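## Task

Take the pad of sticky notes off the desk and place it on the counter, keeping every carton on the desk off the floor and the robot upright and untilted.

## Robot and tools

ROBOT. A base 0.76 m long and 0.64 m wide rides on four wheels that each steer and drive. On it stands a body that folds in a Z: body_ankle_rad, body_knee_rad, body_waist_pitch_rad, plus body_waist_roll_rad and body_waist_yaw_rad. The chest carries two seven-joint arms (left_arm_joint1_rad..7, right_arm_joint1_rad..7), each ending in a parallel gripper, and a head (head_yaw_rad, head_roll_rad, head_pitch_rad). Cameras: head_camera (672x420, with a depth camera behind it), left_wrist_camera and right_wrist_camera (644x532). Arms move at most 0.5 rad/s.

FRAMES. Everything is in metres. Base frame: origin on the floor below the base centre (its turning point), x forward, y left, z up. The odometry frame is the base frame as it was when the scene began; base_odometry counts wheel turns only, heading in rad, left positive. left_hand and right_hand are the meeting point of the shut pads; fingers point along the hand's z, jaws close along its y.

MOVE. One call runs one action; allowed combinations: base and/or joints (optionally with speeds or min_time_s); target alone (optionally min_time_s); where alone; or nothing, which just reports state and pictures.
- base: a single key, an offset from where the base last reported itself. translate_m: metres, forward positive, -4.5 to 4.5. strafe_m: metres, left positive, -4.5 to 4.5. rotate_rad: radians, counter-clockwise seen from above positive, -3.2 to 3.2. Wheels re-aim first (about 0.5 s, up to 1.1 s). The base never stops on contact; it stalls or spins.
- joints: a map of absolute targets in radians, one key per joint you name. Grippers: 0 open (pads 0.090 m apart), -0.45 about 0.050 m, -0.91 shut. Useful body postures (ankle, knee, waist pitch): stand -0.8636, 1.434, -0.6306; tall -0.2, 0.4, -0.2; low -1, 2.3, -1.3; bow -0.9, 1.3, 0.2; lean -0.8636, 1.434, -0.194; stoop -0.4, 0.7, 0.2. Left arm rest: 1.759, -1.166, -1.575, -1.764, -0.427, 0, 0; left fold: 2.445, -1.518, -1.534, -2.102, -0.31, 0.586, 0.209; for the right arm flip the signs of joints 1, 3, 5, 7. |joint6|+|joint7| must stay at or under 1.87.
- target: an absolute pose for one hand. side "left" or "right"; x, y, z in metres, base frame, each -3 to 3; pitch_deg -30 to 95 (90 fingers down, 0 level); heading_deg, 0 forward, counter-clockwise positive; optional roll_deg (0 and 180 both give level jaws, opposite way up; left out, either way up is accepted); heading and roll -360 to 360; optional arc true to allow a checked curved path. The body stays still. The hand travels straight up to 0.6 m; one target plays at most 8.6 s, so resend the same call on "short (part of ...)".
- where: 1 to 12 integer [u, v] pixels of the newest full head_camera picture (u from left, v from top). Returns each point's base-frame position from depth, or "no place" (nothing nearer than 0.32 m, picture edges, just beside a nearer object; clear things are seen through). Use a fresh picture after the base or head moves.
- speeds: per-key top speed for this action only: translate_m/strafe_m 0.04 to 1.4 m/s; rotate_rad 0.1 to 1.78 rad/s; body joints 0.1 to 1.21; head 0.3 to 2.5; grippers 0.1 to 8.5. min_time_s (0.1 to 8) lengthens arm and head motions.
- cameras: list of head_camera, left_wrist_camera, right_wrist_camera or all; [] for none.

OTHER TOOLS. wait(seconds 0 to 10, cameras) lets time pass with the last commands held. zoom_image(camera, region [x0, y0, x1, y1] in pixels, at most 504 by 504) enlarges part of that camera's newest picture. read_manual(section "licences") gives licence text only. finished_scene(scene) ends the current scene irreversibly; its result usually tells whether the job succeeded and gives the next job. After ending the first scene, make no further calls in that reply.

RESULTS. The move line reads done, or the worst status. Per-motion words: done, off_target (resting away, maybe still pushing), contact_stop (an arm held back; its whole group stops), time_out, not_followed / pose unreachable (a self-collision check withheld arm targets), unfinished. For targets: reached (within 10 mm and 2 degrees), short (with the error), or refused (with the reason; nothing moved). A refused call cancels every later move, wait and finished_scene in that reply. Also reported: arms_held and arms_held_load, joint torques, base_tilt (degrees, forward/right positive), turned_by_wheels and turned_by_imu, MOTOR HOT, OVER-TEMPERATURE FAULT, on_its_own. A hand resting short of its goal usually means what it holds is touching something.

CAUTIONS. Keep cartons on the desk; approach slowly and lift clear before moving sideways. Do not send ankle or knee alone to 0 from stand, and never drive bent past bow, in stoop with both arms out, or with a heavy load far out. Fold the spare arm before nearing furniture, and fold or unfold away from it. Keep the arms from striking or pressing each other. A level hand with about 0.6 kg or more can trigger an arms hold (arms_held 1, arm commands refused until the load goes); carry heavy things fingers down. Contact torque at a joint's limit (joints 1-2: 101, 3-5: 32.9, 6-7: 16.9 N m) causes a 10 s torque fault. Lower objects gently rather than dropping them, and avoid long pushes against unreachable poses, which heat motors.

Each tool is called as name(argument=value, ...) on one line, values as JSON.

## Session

move(joints={"head_yaw_rad": 0.95}, speeds={"head_yaw_rad": 2.5}, cameras=["head_camera"])

move(joints={"head_yaw_rad": -1.0}, speeds={"head_yaw_rad": 2.5}, cameras=["head_camera"])

Scene clock: 0.93 s.
Joint torques (N m): left_arm=[-16.8 10.94 -6.05 -13.96 0.07 -2.54 0.12] | right_arm=[14.62 8.27 5.89 -14.11 0.09 -2.29 0.03]
move: done
base_odometry: x=+0.000 y=+0.000 heading=+0.000
turned_by_wheels: +0.000
turned_by_imu: +0.000
base_tilt: forward=+0.1 right=+0.8
base_status: not commanded
joint_positions: body_ankle_rad=-0.864 body_knee_rad=+1.434 body_waist_pitch_rad=-0.631 body_waist_roll_rad=+0.000 body_waist_yaw_rad=+0.000 left_arm_joint1_rad=+1.737 left_arm_joint2_rad=-1.164 left_arm_joint3_rad=-1.607 left_arm_joint4_rad=-1.798 left_arm_joint5_rad=-0.436 left_arm_joint6_rad=-0.012 left_arm_joint7_rad=-0.008 left_gripper_rad=+0.000 right_arm_joint1_rad=-1.779 right_arm_joint2_rad=-1.191 right_arm_joint3_rad=+1.554 right_arm_joint4_rad=-1.726 right_arm_joint5_rad=+0.418 right_arm_joint6_rad=+0.064 right_arm_joint7_rad=+0.013 right_gripper_rad=+0.000 head_yaw_rad=+0.950 head_roll_rad=+0.000 head_pitch_rad=+0.000
joint_status: all done
arms_held: 0
arms_held_load: -
chest: x=+0.0060 y=+0.0000 z=+1.1944 quat_wxyz=(+1.000, +0.000, -0.030, +0.000) (m; base frame)
head_camera_pose: x=+0.0065 y=+0.0973 z=+1.5602 quat_wxyz=(+0.538, -0.786, +0.223, -0.207) (m; base frame)
left_hand: x=+0.6065 y=+0.3274 z=+0.9894 quat_wxyz=(+0.033, +0.660, -0.014, +0.750) pitch_deg=-7.4 heading_deg=-3.8 roll_deg=+178.7 fingers_toward=(+0.99, -0.06, +0.13) jaws_along=(-0.07, -1.00, +0.02) (m; base frame)
right_hand: x=+0.5958 y=-0.3072 z=+0.8862 quat_wxyz=(+0.046, -0.732, -0.015, -0.679) pitch_deg=+4.2 heading_deg=+5.0 roll_deg=+182.7 fingers_toward=(+0.99, +0.09, -0.07) jaws_along=(+0.08, -1.00, -0.05) (m; base frame)
pictures: head_camera
camera_calibration:
head_camera: T_world_to_cam=[[0.814713, -0.573585, 0.0851055, -0.0822657], [-0.12865, -0.321907, -0.93799, 1.49558], [0.565413, 0.753244, -0.336053, 0.447335], [0, 0, 0, 1]] pos_world=[0.00649994, 0.0972981, 1.56017]

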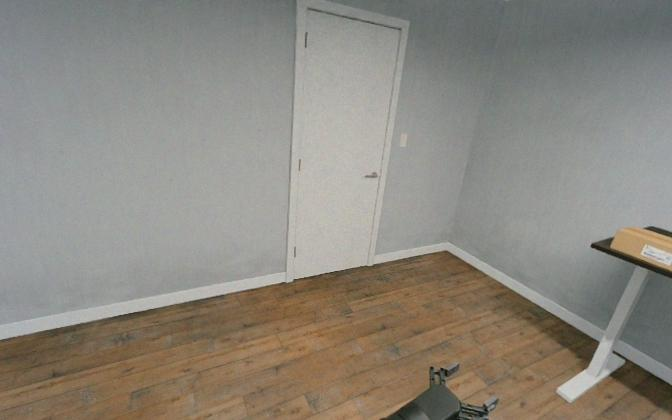

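Scene clock: 2.27 s.
Joint torques (N m): left_arm=[-16.74 10.95 -6.02 -13.93 0.04 -2.54 0.12] | right_arm=[14.19 8.16 5.9 -14.16 -0.01 -2.41 0.11]
move: done
base_odometry: x=+0.000 y=+0.000 heading=+0.000
turned_by_wheels: +0.000
turned_by_imu: +0.000
base_tilt: forward=+0.1 right=+0.9
base_status: not commanded
joint_positions: body_ankle_rad=-0.864 body_knee_rad=+1.434 body_waist_pitch_rad=-0.631 body_waist_roll_rad=+0.000 body_waist_yaw_rad=+0.000 left_arm_joint1_rad=+1.737 left_arm_joint2_rad=-1.164 left_arm_joint3_rad=-1.607 left_arm_joint4_rad=-1.798 left_arm_joint5_rad=-0.436 left_arm_joint6_rad=-0.012 left_arm_joint7_rad=-0.008 left_gripper_rad=+0.000 right_arm_joint1_rad=-1.779 right_arm_joint2_rad=-1.191 right_arm_joint3_rad=+1.554 right_arm_joint4_rad=-1.726 right_arm_joint5_rad=+0.418 right_arm_joint6_rad=+0.064 right_arm_joint7_rad=+0.013 right_gripper_rad=+0.000 head_yaw_rad=-1.000 head_roll_rad=+0.000 head_pitch_rad=+0.000
joint_status: all done
arms_held: 0
arms_held_load: -
chest: x=+0.0060 y=+0.0000 z=+1.1944 quat_wxyz=(+1.000, +0.000, -0.030, +0.000) (m; base frame)
head_camera_pose: x=+0.0481 y=-0.0691 z=+1.5627 quat_wxyz=(+0.170, -0.230, +0.785, -0.549) (m; base frame)
left_hand: x=+0.6065 y=+0.3274 z=+0.9894 quat_wxyz=(+0.033, +0.660, -0.014, +0.750) pitch_deg=-7.4 heading_deg=-3.8 roll_deg=+178.7 fingers_toward=(+0.99, -0.06, +0.13) jaws_along=(-0.07, -1.00, +0.02) (m; base frame)
right_hand: x=+0.5958 y=-0.3072 z=+0.8862 quat_wxyz=(+0.046, -0.732, -0.015, -0.679) pitch_deg=+4.2 heading_deg=+5.0 roll_deg=+182.7 fingers_toward=(+0.99, +0.09, -0.07) jaws_along=(+0.08, -1.00, -0.05) (m; base frame)
pictures: head_camera
camera_calibration:
head_camera: T_world_to_cam=[[-0.83672, -0.54743, -0.0148326, 0.0256196], [-0.173877, 0.291251, -0.940712, 1.49849], [0.519295, -0.784534, -0.338881, 0.450393], [0, 0, 0, 1]] pos_world=[0.0481032, -0.0690637, 1.56266]

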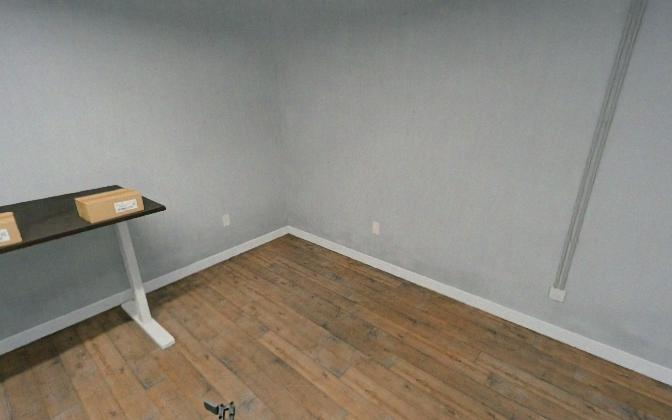

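Desk straight ahead. Fold the left arm and stand tall meanwhile.

move(joints={"head_yaw_rad": 0.0, "head_pitch_rad": 0.1, "body_ankle_rad": -0.2, "body_knee_rad": 0.4, "body_waist_pitch_rad": -0.2, "left_arm_joint1_rad": 2.445, "left_arm_joint2_rad": -1.518, "left_arm_joint3_rad": -1.534, "left_arm_joint4_rad": -2.102, "left_arm_joint5_rad": -0.31, "left_arm_joint6_rad": 0.586, "left_arm_joint7_rad": 0.209}, speeds={"head_yaw_rad": 2.5, "body_knee_rad": 0.6}, cameras=["head_camera"])

zoom_image(camera="head_camera", region=[100, 100, 580, 350])

Scene clock: 6.37 s.
Joint torques (N m): left_arm=[4.58 -0.62 0.13 -13.6 0.48 -0.99 0.28] | right_arm=[13.32 7.83 5.79 -13.91 -0.21 -2.49 0.06]
move: done
base_odometry: x=+0.000 y=+0.000 heading=+0.000
turned_by_wheels: +0.000
turned_by_imu: +0.000
base_tilt: forward=+0.2 right=+0.9
base_status: not commanded
joint_positions: body_ankle_rad=-0.200 body_knee_rad=+0.400 body_waist_pitch_rad=-0.200 body_waist_roll_rad=+0.000 body_waist_yaw_rad=+0.000 left_arm_joint1_rad=+2.443 left_arm_joint2_rad=-1.515 left_arm_joint3_rad=-1.535 left_arm_joint4_rad=-2.101 left_arm_joint5_rad=-0.311 left_arm_joint6_rad=+0.584 left_arm_joint7_rad=+0.207 left_gripper_rad=+0.000 right_arm_joint1_rad=-1.779 right_arm_joint2_rad=-1.191 right_arm_joint3_rad=+1.554 right_arm_joint4_rad=-1.726 right_arm_joint5_rad=+0.418 right_arm_joint6_rad=+0.064 right_arm_joint7_rad=+0.013 right_gripper_rad=+0.000 head_yaw_rad=+0.000 head_roll_rad=+0.000 head_pitch_rad=+0.100
joint_status: all done
arms_held: 0
arms_held_load: -
chest: x=+0.1059 y=+0.0000 z=+1.3667 quat_wxyz=(+1.000, +0.000, +0.000, +0.000) (m; base frame)
head_camera_pose: x=+0.2029 y=+0.0277 z=+1.7216 quat_wxyz=(+0.359, -0.614, +0.594, -0.375) (m; base frame)
left_hand: x=+0.3598 y=+0.2407 z=+0.8007 quat_wxyz=(+0.030, +0.949, +0.095, +0.300) pitch_deg=+54.9 heading_deg=+0.0 roll_deg=+168.6 fingers_toward=(+0.58, +0.00, -0.82) jaws_along=(+0.16, -0.98, +0.11) (m; base frame)
right_hand: x=+0.6761 y=-0.3072 z=+1.0236 quat_wxyz=(+0.046, -0.752, -0.014, -0.657) pitch_deg=+7.6 heading_deg=+5.1 roll_deg=+183.0 fingers_toward=(+0.99, +0.09, -0.13) jaws_along=(+0.08, -1.00, -0.05) (m; base frame)
pictures: head_camera
camera_calibration:
head_camera: T_world_to_cam=[[0.0128108, -0.999312, 0.0348137, -0.0348108], [-0.460181, -0.0368026, -0.887062, 1.62162], [0.887733, -0.0046566, -0.460335, 0.612494], [0, 0, 0, 1]] pos_world=[0.202955, 0.0277453, 1.72165]

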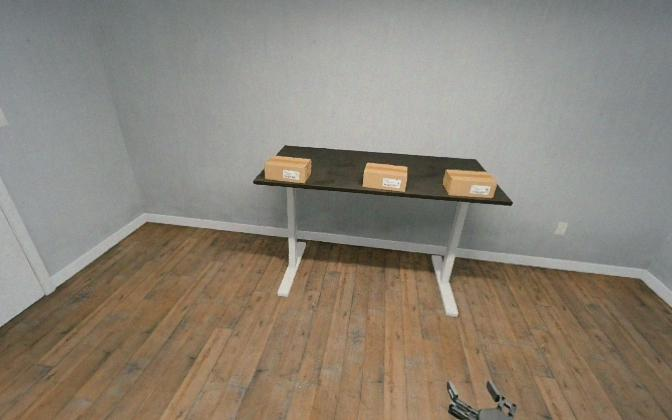

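Scaled by 1.050.

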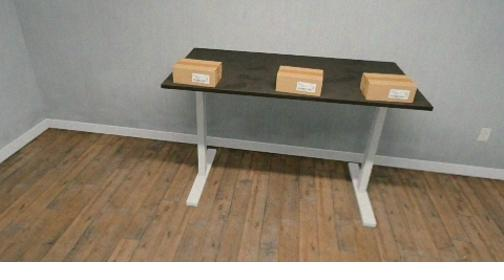

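move(where=[[255, 182], [510, 203], [290, 172], [385, 180], [465, 187], [385, 194], [290, 150], [474, 162]])

Scene clock: 9.07 s.
Joint torques (N m): left_arm=[4.81 -0.51 0.12 -13.8 0.45 -1.07 0.29] | right_arm=[13.01 7.94 5.78 -14.02 -0.04 -2.33 0.14]
base_odometry: x=+0.000 y=+0.000 heading=+0.000
turned_by_wheels: +0.000
turned_by_imu: +0.000
base_tilt: forward=+0.2 right=+0.9
where, head_camera: pixel (255, 182): x +1.975, y +0.504, z +0.967; pixel (510, 203): x +1.824, y -0.951, z +0.962; pixel (290, 172): x +1.990, y +0.296, z +1.033; pixel (385, 180): x +1.933, y -0.260, z +1.028; pixel (465, 187): x +1.896, y -0.712, z +1.018; pixel (385, 194): x +1.902, y -0.264, z +0.953; pixel (290, 150): x +2.572, y +0.378, z +0.987; pixel (474, 162): x +2.485, y -0.992, z +0.975. By the robot's depth camera.
base_status: not commanded
joint_positions: body_ankle_rad=-0.200 body_knee_rad=+0.400 body_waist_pitch_rad=-0.200 body_waist_roll_rad=+0.000 body_waist_yaw_rad=+0.000 left_arm_joint1_rad=+2.443 left_arm_joint2_rad=-1.515 left_arm_joint3_rad=-1.535 left_arm_joint4_rad=-2.101 left_arm_joint5_rad=-0.311 left_arm_joint6_rad=+0.584 left_arm_joint7_rad=+0.207 left_gripper_rad=+0.000 right_arm_joint1_rad=-1.779 right_arm_joint2_rad=-1.191 right_arm_joint3_rad=+1.554 right_arm_joint4_rad=-1.726 right_arm_joint5_rad=+0.418 right_arm_joint6_rad=+0.064 right_arm_joint7_rad=+0.013 right_gripper_rad=+0.000 head_yaw_rad=+0.000 head_roll_rad=+0.000 head_pitch_rad=+0.100
joint_status: all done
arms_held: 0
arms_held_load: -
chest: x=+0.1059 y=+0.0000 z=+1.3667 quat_wxyz=(+1.000, +0.000, +0.000, +0.000) (m; base frame)
head_camera_pose: x=+0.2029 y=+0.0277 z=+1.7216 quat_wxyz=(+0.359, -0.614, +0.594, -0.375) (m; base frame)
left_hand: x=+0.3598 y=+0.2407 z=+0.8007 quat_wxyz=(+0.030, +0.949, +0.095, +0.300) pitch_deg=+54.9 heading_deg=+0.0 roll_deg=+168.6 fingers_toward=(+0.58, +0.00, -0.82) jaws_along=(+0.16, -0.98, +0.11) (m; base frame)
right_hand: x=+0.6761 y=-0.3072 z=+1.0236 quat_wxyz=(+0.046, -0.752, -0.014, -0.657) pitch_deg=+7.6 heading_deg=+5.1 roll_deg=+183.0 fingers_toward=(+0.99, +0.09, -0.13) jaws_along=(+0.08, -1.00, -0.05) (m; base frame)
pictures: none

move(base={"rotate_rad": -0.104}, joints={"head_pitch_rad": 0.1, "body_ankle_rad": -0.4, "body_knee_rad": 0.7, "body_waist_pitch_rad": 0.2, "right_arm_joint1_rad": -0.72, "right_arm_joint2_rad": -1.166, "right_arm_joint3_rad": 1.575, "right_arm_joint4_rad": -1.764, "right_arm_joint5_rad": 0.427, "right_arm_joint6_rad": 0, "right_arm_joint7_rad": 0})

move(base={"translate_m": 1.15}, speeds={"translate_m": 0.7}, cameras=["head_camera"])

Scene clock: 13.33 s.
Joint torques (N m): left_arm=[16.4 -0.24 0.29 -8.55 0.41 -0.04 0.31] | right_arm=[24.74 8.62 5.89 -12.15 0.4 -2.04 -0.46]
move: done
base_odometry: x=+0.000 y=+0.000 heading=-0.104
turned_by_wheels: -0.104
turned_by_imu: -0.104
base_tilt: forward=+0.3 right=+0.9
base_status: done
joint_positions: body_ankle_rad=-0.400 body_knee_rad=+0.700 body_waist_pitch_rad=+0.200 body_waist_roll_rad=+0.000 body_waist_yaw_rad=+0.000 left_arm_joint1_rad=+2.444 left_arm_joint2_rad=-1.516 left_arm_joint3_rad=-1.534 left_arm_joint4_rad=-2.101 left_arm_joint5_rad=-0.311 left_arm_joint6_rad=+0.585 left_arm_joint7_rad=+0.208 left_gripper_rad=+0.000 right_arm_joint1_rad=-0.722 right_arm_joint2_rad=-1.168 right_arm_joint3_rad=+1.575 right_arm_joint4_rad=-1.764 right_arm_joint5_rad=+0.426 right_arm_joint6_rad=+0.000 right_arm_joint7_rad=+0.001 right_gripper_rad=+0.000 head_yaw_rad=+0.000 head_roll_rad=+0.000 head_pitch_rad=+0.100
joint_status: all done
arms_held: 0
arms_held_load: -
chest: x=+0.2935 y=+0.0000 z=+1.2801 quat_wxyz=(+0.969, +0.000, +0.247, +0.000) (m; base frame)
head_camera_pose: x=+0.5488 y=+0.0276 z=+1.5450 quat_wxyz=(+0.201, -0.688, +0.664, -0.212) (m; base frame)
left_hand: x=+0.2442 y=+0.2402 z=+0.6619 quat_wxyz=(+0.006, +0.993, +0.100, +0.056) pitch_deg=+83.6 heading_deg=-0.4 roll_deg=+168.2 fingers_toward=(+0.11, +0.00, -0.99) jaws_along=(+0.20, -0.98, +0.02) (m; base frame)
right_hand: x=+0.9382 y=-0.3190 z=+1.3330 quat_wxyz=(+0.030, -0.498, -0.024, -0.866) pitch_deg=-30.2 heading_deg=+4.8 roll_deg=+179.2 fingers_toward=(+0.86, +0.07, +0.50) jaws_along=(+0.08, -1.00, +0.01) (m; base frame)
pictures: none

Scene clock: 18.03 s.
Joint torques (N m): left_arm=[16.77 -0.28 0.41 -7.81 0.38 -0.16 0.27] | right_arm=[24 8.59 6 -12.29 0.27 -2.06 -0.32]
move: done
base_odometry: x=+1.144 y=-0.115 heading=-0.101
turned_by_wheels: +0.003
turned_by_imu: +0.000
base_tilt: forward=+0.2 right=+0.7
base_status: done
joint_positions: body_ankle_rad=-0.400 body_knee_rad=+0.700 body_waist_pitch_rad=+0.200 body_waist_roll_rad=+0.000 body_waist_yaw_rad=+0.000 left_arm_joint1_rad=+2.443 left_arm_joint2_rad=-1.516 left_arm_joint3_rad=-1.534 left_arm_joint4_rad=-2.102 left_arm_joint5_rad=-0.311 left_arm_joint6_rad=+0.585 left_arm_joint7_rad=+0.208 left_gripper_rad=+0.000 right_arm_joint1_rad=-0.720 right_arm_joint2_rad=-1.167 right_arm_joint3_rad=+1.575 right_arm_joint4_rad=-1.764 right_arm_joint5_rad=+0.426 right_arm_joint6_rad=+0.000 right_arm_joint7_rad=+0.001 right_gripper_rad=+0.000 head_yaw_rad=+0.000 head_roll_rad=+0.000 head_pitch_rad=+0.100
joint_status: not commanded
arms_held: 0
arms_held_load: -
chest: x=+0.2937 y=+0.0000 z=+1.2800 quat_wxyz=(+0.969, +0.000, +0.248, +0.000) (m; base frame)
head_camera_pose: x=+0.5491 y=+0.0276 z=+1.5449 quat_wxyz=(+0.201, -0.688, +0.664, -0.212) (m; base frame)
left_hand: x=+0.2451 y=+0.2402 z=+0.6620 quat_wxyz=(+0.006, +0.993, +0.100, +0.056) pitch_deg=+83.5 heading_deg=-0.4 roll_deg=+168.1 fingers_toward=(+0.11, +0.00, -0.99) jaws_along=(+0.20, -0.98, +0.02) (m; base frame)
right_hand: x=+0.9384 y=-0.3191 z=+1.3334 quat_wxyz=(+0.030, -0.498, -0.025, -0.867) pitch_deg=-30.2 heading_deg=+4.8 roll_deg=+179.2 fingers_toward=(+0.86, +0.07, +0.50) jaws_along=(+0.08, -1.00, +0.01) (m; base frame)
pictures: head_camera
camera_calibration:
head_camera: T_world_to_cam=[[0.0277241, -0.999319, 0.0243694, -0.0252421], [-0.829422, -0.036604, -0.557422, 1.31753], [0.557934, -0.00475845, -0.829872, 0.975828], [0, 0, 0, 1]] pos_world=[0.549042, 0.0276454, 1.54485]

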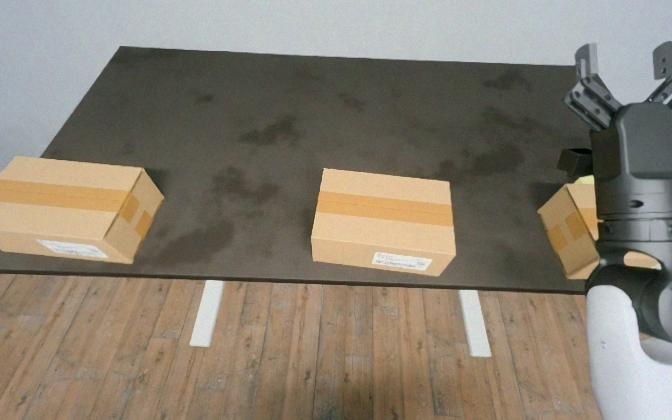

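move(base={"strafe_m": -0.3})

move(base={"translate_m": 0.18}, joints={"head_pitch_rad": 0.2}, speeds={"translate_m": 0.3}, cameras=["head_camera"])

zoom_image(camera="head_camera", region=[420, 150, 660, 350])

Scene clock: 22.87 s.
Joint torques (N m): left_arm=[16.21 0.62 0.25 -7.87 0.42 -0.1 0.22] | right_arm=[24.07 6.96 5.96 -12.42 0.74 -2.15 -0.09]
move: done
base_odometry: x=+1.115 y=-0.413 heading=-0.103
turned_by_wheels: -0.002
turned_by_imu: +0.002
base_tilt: forward=+0.3 right=+0.9
base_status: done
joint_positions: body_ankle_rad=-0.400 body_knee_rad=+0.700 body_waist_pitch_rad=+0.200 body_waist_roll_rad=+0.000 body_waist_yaw_rad=+0.000 left_arm_joint1_rad=+2.444 left_arm_joint2_rad=-1.519 left_arm_joint3_rad=-1.534 left_arm_joint4_rad=-2.102 left_arm_joint5_rad=-0.311 left_arm_joint6_rad=+0.585 left_arm_joint7_rad=+0.208 left_gripper_rad=+0.000 right_arm_joint1_rad=-0.720 right_arm_joint2_rad=-1.165 right_arm_joint3_rad=+1.575 right_arm_joint4_rad=-1.764 right_arm_joint5_rad=+0.426 right_arm_joint6_rad=+0.000 right_arm_joint7_rad=+0.000 right_gripper_rad=+0.000 head_yaw_rad=+0.000 head_roll_rad=+0.000 head_pitch_rad=+0.100
joint_status: not commanded
arms_held: 0
arms_held_load: -
chest: x=+0.2937 y=+0.0000 z=+1.2800 quat_wxyz=(+0.969, +0.000, +0.248, +0.000) (m; base frame)
head_camera_pose: x=+0.5491 y=+0.0276 z=+1.5449 quat_wxyz=(+0.201, -0.688, +0.664, -0.211) (m; base frame)
left_hand: x=+0.2444 y=+0.2397 z=+0.6620 quat_wxyz=(+0.006, +0.993, +0.101, +0.056) pitch_deg=+83.6 heading_deg=-0.4 roll_deg=+168.0 fingers_toward=(+0.11, +0.00, -0.99) jaws_along=(+0.20, -0.98, +0.02) (m; base frame)
right_hand: x=+0.9384 y=-0.3198 z=+1.3336 quat_wxyz=(+0.029, -0.498, -0.025, -0.867) pitch_deg=-30.2 heading_deg=+4.8 roll_deg=+179.1 fingers_toward=(+0.86, +0.07, +0.50) jaws_along=(+0.08, -1.00, +0.01) (m; base frame)
pictures: none

Scene clock: 26.23 s.
Joint torques (N m): left_arm=[16.52 0.84 0.15 -7.56 0.35 -0.12 0.23] | right_arm=[23.56 7.95 5.71 -12.31 0.44 -2.07 0.01]
move: done
base_odometry: x=+1.294 y=-0.432 heading=-0.103
turned_by_wheels: +0.000
turned_by_imu: -0.004
base_tilt: forward=+0.2 right=+0.8
base_status: done
joint_positions: body_ankle_rad=-0.400 body_knee_rad=+0.700 body_waist_pitch_rad=+0.200 body_waist_roll_rad=+0.000 body_waist_yaw_rad=+0.000 left_arm_joint1_rad=+2.444 left_arm_joint2_rad=-1.519 left_arm_joint3_rad=-1.534 left_arm_joint4_rad=-2.103 left_arm_joint5_rad=-0.311 left_arm_joint6_rad=+0.585 left_arm_joint7_rad=+0.208 left_gripper_rad=+0.000 right_arm_joint1_rad=-0.720 right_arm_joint2_rad=-1.166 right_arm_joint3_rad=+1.575 right_arm_joint4_rad=-1.764 right_arm_joint5_rad=+0.426 right_arm_joint6_rad=+0.000 right_arm_joint7_rad=+0.000 right_gripper_rad=+0.000 head_yaw_rad=+0.000 head_roll_rad=+0.000 head_pitch_rad=+0.200
joint_status: all done
arms_held: 0
arms_held_load: -
chest: x=+0.2936 y=+0.0000 z=+1.2801 quat_wxyz=(+0.969, +0.000, +0.247, +0.000) (m; base frame)
head_camera_pose: x=+0.5516 y=+0.0276 z=+1.5307 quat_wxyz=(+0.167, -0.698, +0.674, -0.177) (m; base frame)
left_hand: x=+0.2449 y=+0.2397 z=+0.6621 quat_wxyz=(+0.006, +0.993, +0.101, +0.056) pitch_deg=+83.5 heading_deg=-0.4 roll_deg=+168.0 fingers_toward=(+0.11, +0.00, -0.99) jaws_along=(+0.20, -0.98, +0.02) (m; base frame)
right_hand: x=+0.9383 y=-0.3197 z=+1.3339 quat_wxyz=(+0.029, -0.497, -0.024, -0.867) pitch_deg=-30.3 heading_deg=+4.8 roll_deg=+179.1 fingers_toward=(+0.86, +0.07, +0.50) jaws_along=(+0.08, -1.00, +0.01) (m; base frame)
pictures: head_camera
camera_calibration:
head_camera: T_world_to_cam=[[0.0299322, -0.999327, 0.0212143, -0.0213577], [-0.88087, -0.0364031, -0.471957, 1.20936], [0.472412, -0.00456033, -0.881366, 1.08863], [0, 0, 0, 1]] pos_world=[0.551649, 0.0276457, 1.5307]

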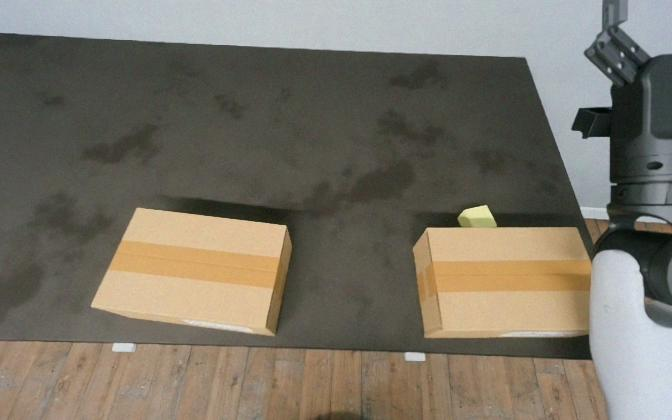

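Scaled by 2.100.

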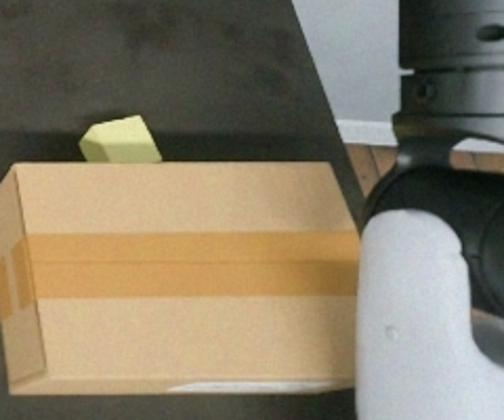

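move(where=[[469, 213], [487, 209], [492, 221], [475, 216], [464, 220], [482, 215], [440, 232], [475, 225], [520, 230], [440, 344]])

Scene clock: 26.77 s.
Joint torques (N m): left_arm=[16.56 1.2 0.29 -7.68 0.32 -0.09 0.25] | right_arm=[23.49 7.65 5.95 -12.12 0.66 -2.06 0.05]
base_odometry: x=+1.294 y=-0.432 heading=-0.103
turned_by_wheels: +0.000
turned_by_imu: +0.000
base_tilt: forward=+0.2 right=+0.9
where, head_camera: pixel (469, 213): x +0.844, y -0.230, z +0.991; pixel (487, 209): x +0.854, y -0.266, z +0.992; pixel (492, 221): x +0.828, y -0.271, z +0.992; pixel (475, 216): x +0.837, y -0.240, z +0.993; pixel (464, 220): x +0.837, y -0.226, z +0.975; pixel (482, 215): x +0.840, y -0.254, z +0.993; pixel (440, 232): x +0.773, y -0.147, z +1.054; pixel (475, 225): x +0.818, y -0.237, z +0.992; pixel (520, 230): x +0.781, y -0.280, z +1.054; pixel (440, 344): x +0.613, y -0.158, z +0.954. By the robot's depth camera.
base_status: done
joint_positions: body_ankle_rad=-0.400 body_knee_rad=+0.700 body_waist_pitch_rad=+0.200 body_waist_roll_rad=+0.000 body_waist_yaw_rad=+0.000 left_arm_joint1_rad=+2.444 left_arm_joint2_rad=-1.519 left_arm_joint3_rad=-1.534 left_arm_joint4_rad=-2.103 left_arm_joint5_rad=-0.311 left_arm_joint6_rad=+0.585 left_arm_joint7_rad=+0.208 left_gripper_rad=+0.000 right_arm_joint1_rad=-0.720 right_arm_joint2_rad=-1.166 right_arm_joint3_rad=+1.575 right_arm_joint4_rad=-1.764 right_arm_joint5_rad=+0.426 right_arm_joint6_rad=+0.000 right_arm_joint7_rad=+0.000 right_gripper_rad=+0.000 head_yaw_rad=+0.000 head_roll_rad=+0.000 head_pitch_rad=+0.200
joint_status: all done
arms_held: 0
arms_held_load: -
chest: x=+0.2936 y=+0.0000 z=+1.2801 quat_wxyz=(+0.969, +0.000, +0.247, +0.000) (m; base frame)
head_camera_pose: x=+0.5516 y=+0.0276 z=+1.5307 quat_wxyz=(+0.167, -0.698, +0.674, -0.177) (m; base frame)
left_hand: x=+0.2449 y=+0.2397 z=+0.6621 quat_wxyz=(+0.006, +0.993, +0.101, +0.056) pitch_deg=+83.5 heading_deg=-0.4 roll_deg=+168.0 fingers_toward=(+0.11, +0.00, -0.99) jaws_along=(+0.20, -0.98, +0.02) (m; base frame)
right_hand: x=+0.9383 y=-0.3197 z=+1.3339 quat_wxyz=(+0.029, -0.497, -0.024, -0.867) pitch_deg=-30.3 heading_deg=+4.8 roll_deg=+179.1 fingers_toward=(+0.86, +0.07, +0.50) jaws_along=(+0.08, -1.00, +0.01) (m; base frame)
pictures: none

move(target={"side":"right","x":0.82,"y":-0.28,"z":1.16,"pitch_deg":85,"heading_deg":60,"roll_deg":0,"arc":true}, cameras=["head_camera","right_wrist_camera"])

Scene clock: 35.13 s.
Joint torques (N m): left_arm=[16.22 0.92 0.26 -7.62 0.47 -0.11 0.28] | right_arm=[32.63 -3.01 -1.71 12.72 -0.2 -0.22 -0.41]
move: done
base_odometry: x=+1.294 y=-0.432 heading=-0.103
turned_by_wheels: +0.000
turned_by_imu: -0.001
base_tilt: forward=+0.3 right=+0.8
base_status: not commanded
joint_positions: body_ankle_rad=-0.400 body_knee_rad=+0.700 body_waist_pitch_rad=+0.200 body_waist_roll_rad=+0.000 body_waist_yaw_rad=+0.000 left_arm_joint1_rad=+2.444 left_arm_joint2_rad=-1.519 left_arm_joint3_rad=-1.534 left_arm_joint4_rad=-2.103 left_arm_joint5_rad=-0.311 left_arm_joint6_rad=+0.585 left_arm_joint7_rad=+0.208 left_gripper_rad=+0.000 right_arm_joint1_rad=+1.337 right_arm_joint2_rad=-1.577 right_arm_joint3_rad=-1.806 right_arm_joint4_rad=-0.984 right_arm_joint5_rad=-1.270 right_arm_joint6_rad=-0.314 right_arm_joint7_rad=-1.404 right_gripper_rad=+0.000 head_yaw_rad=+0.000 head_roll_rad=+0.000 head_pitch_rad=+0.200
joint_status: not commanded
arms_held: 0
arms_held_load: -
chest: x=+0.2933 y=+0.0000 z=+1.2802 quat_wxyz=(+0.969, +0.000, +0.247, +0.000) (m; base frame)
head_camera_pose: x=+0.5512 y=+0.0277 z=+1.5310 quat_wxyz=(+0.168, -0.698, +0.674, -0.177) (m; base frame)
left_hand: x=+0.2449 y=+0.2398 z=+0.6622 quat_wxyz=(+0.006, +0.993, +0.101, +0.056) pitch_deg=+83.5 heading_deg=-0.4 roll_deg=+168.0 fingers_toward=(+0.11, +0.00, -0.99) jaws_along=(+0.20, -0.98, +0.02) (m; base frame)
right_hand: x=+0.8201 y=-0.2800 z=+1.1597 quat_wxyz=(-0.039, +0.499, -0.865, -0.023) pitch_deg=+84.8 heading_deg=+60.0 roll_deg=+0.0 fingers_toward=(+0.04, +0.08, -1.00) jaws_along=(-0.87, +0.50, +0.00) (m; base frame)
right_hand_status: reached (checked arc, to end with the hand's camera side to the robot's left, planned for 7.1 s): 0 mm and 0.2 deg off.
pictures: head_camera, right_wrist_camera
camera_calibration:
head_camera: T_world_to_cam=[[0.0300528, -0.999324, 0.0211888, -0.0213796], [-0.88059, -0.0364999, -0.472471, 1.20979], [0.472925, -0.00445959, -0.881092, 1.08837], [0, 0, 0, 1]] pos_world=[0.55125, 0.0276456, 1.531]
right_wrist_camera: T_world_to_cam=[[0.875414, -0.483198, 0.0130331, -0.873237], [-0.439221, -0.783904, 0.438838, -0.361673], [-0.201829, -0.38989, -0.898471, 1.23656], [0, 0, 0, 1]] pos_world=[0.855163, -0.223342, 1.28111]

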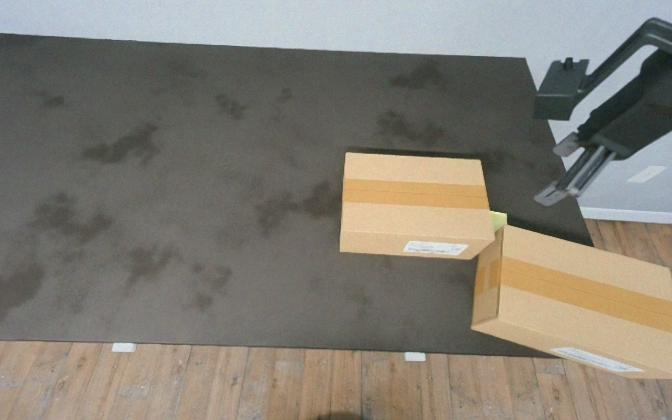

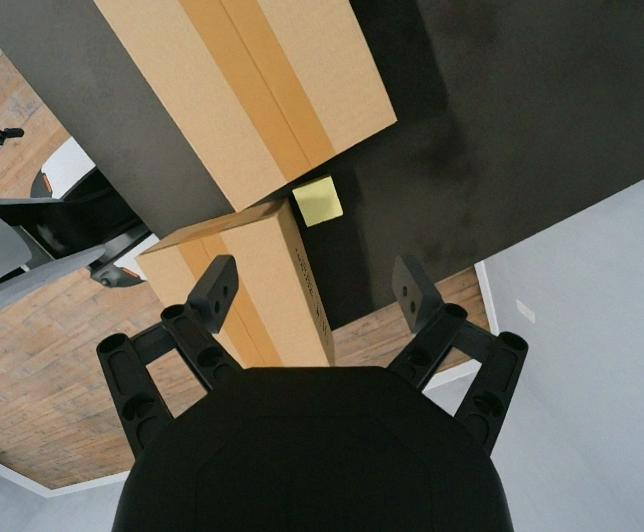

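zoom_image(camera="right_wrist_camera", region=[220, 110, 400, 260])

zoom_image(camera="head_camera", region=[330, 140, 672, 390])

move(where=[[345, 155], [480, 162], [488, 205], [497, 237], [345, 225], [508, 228], [664, 270], [478, 322], [660, 376], [620, 348], [499, 218], [472, 258]])

Scaled by 2.800 from the camera's 644x532 image, which has a finer 1265x1045 frame.

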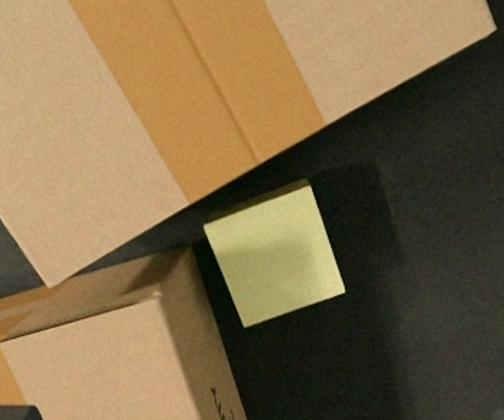

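Scaled by 1.474.

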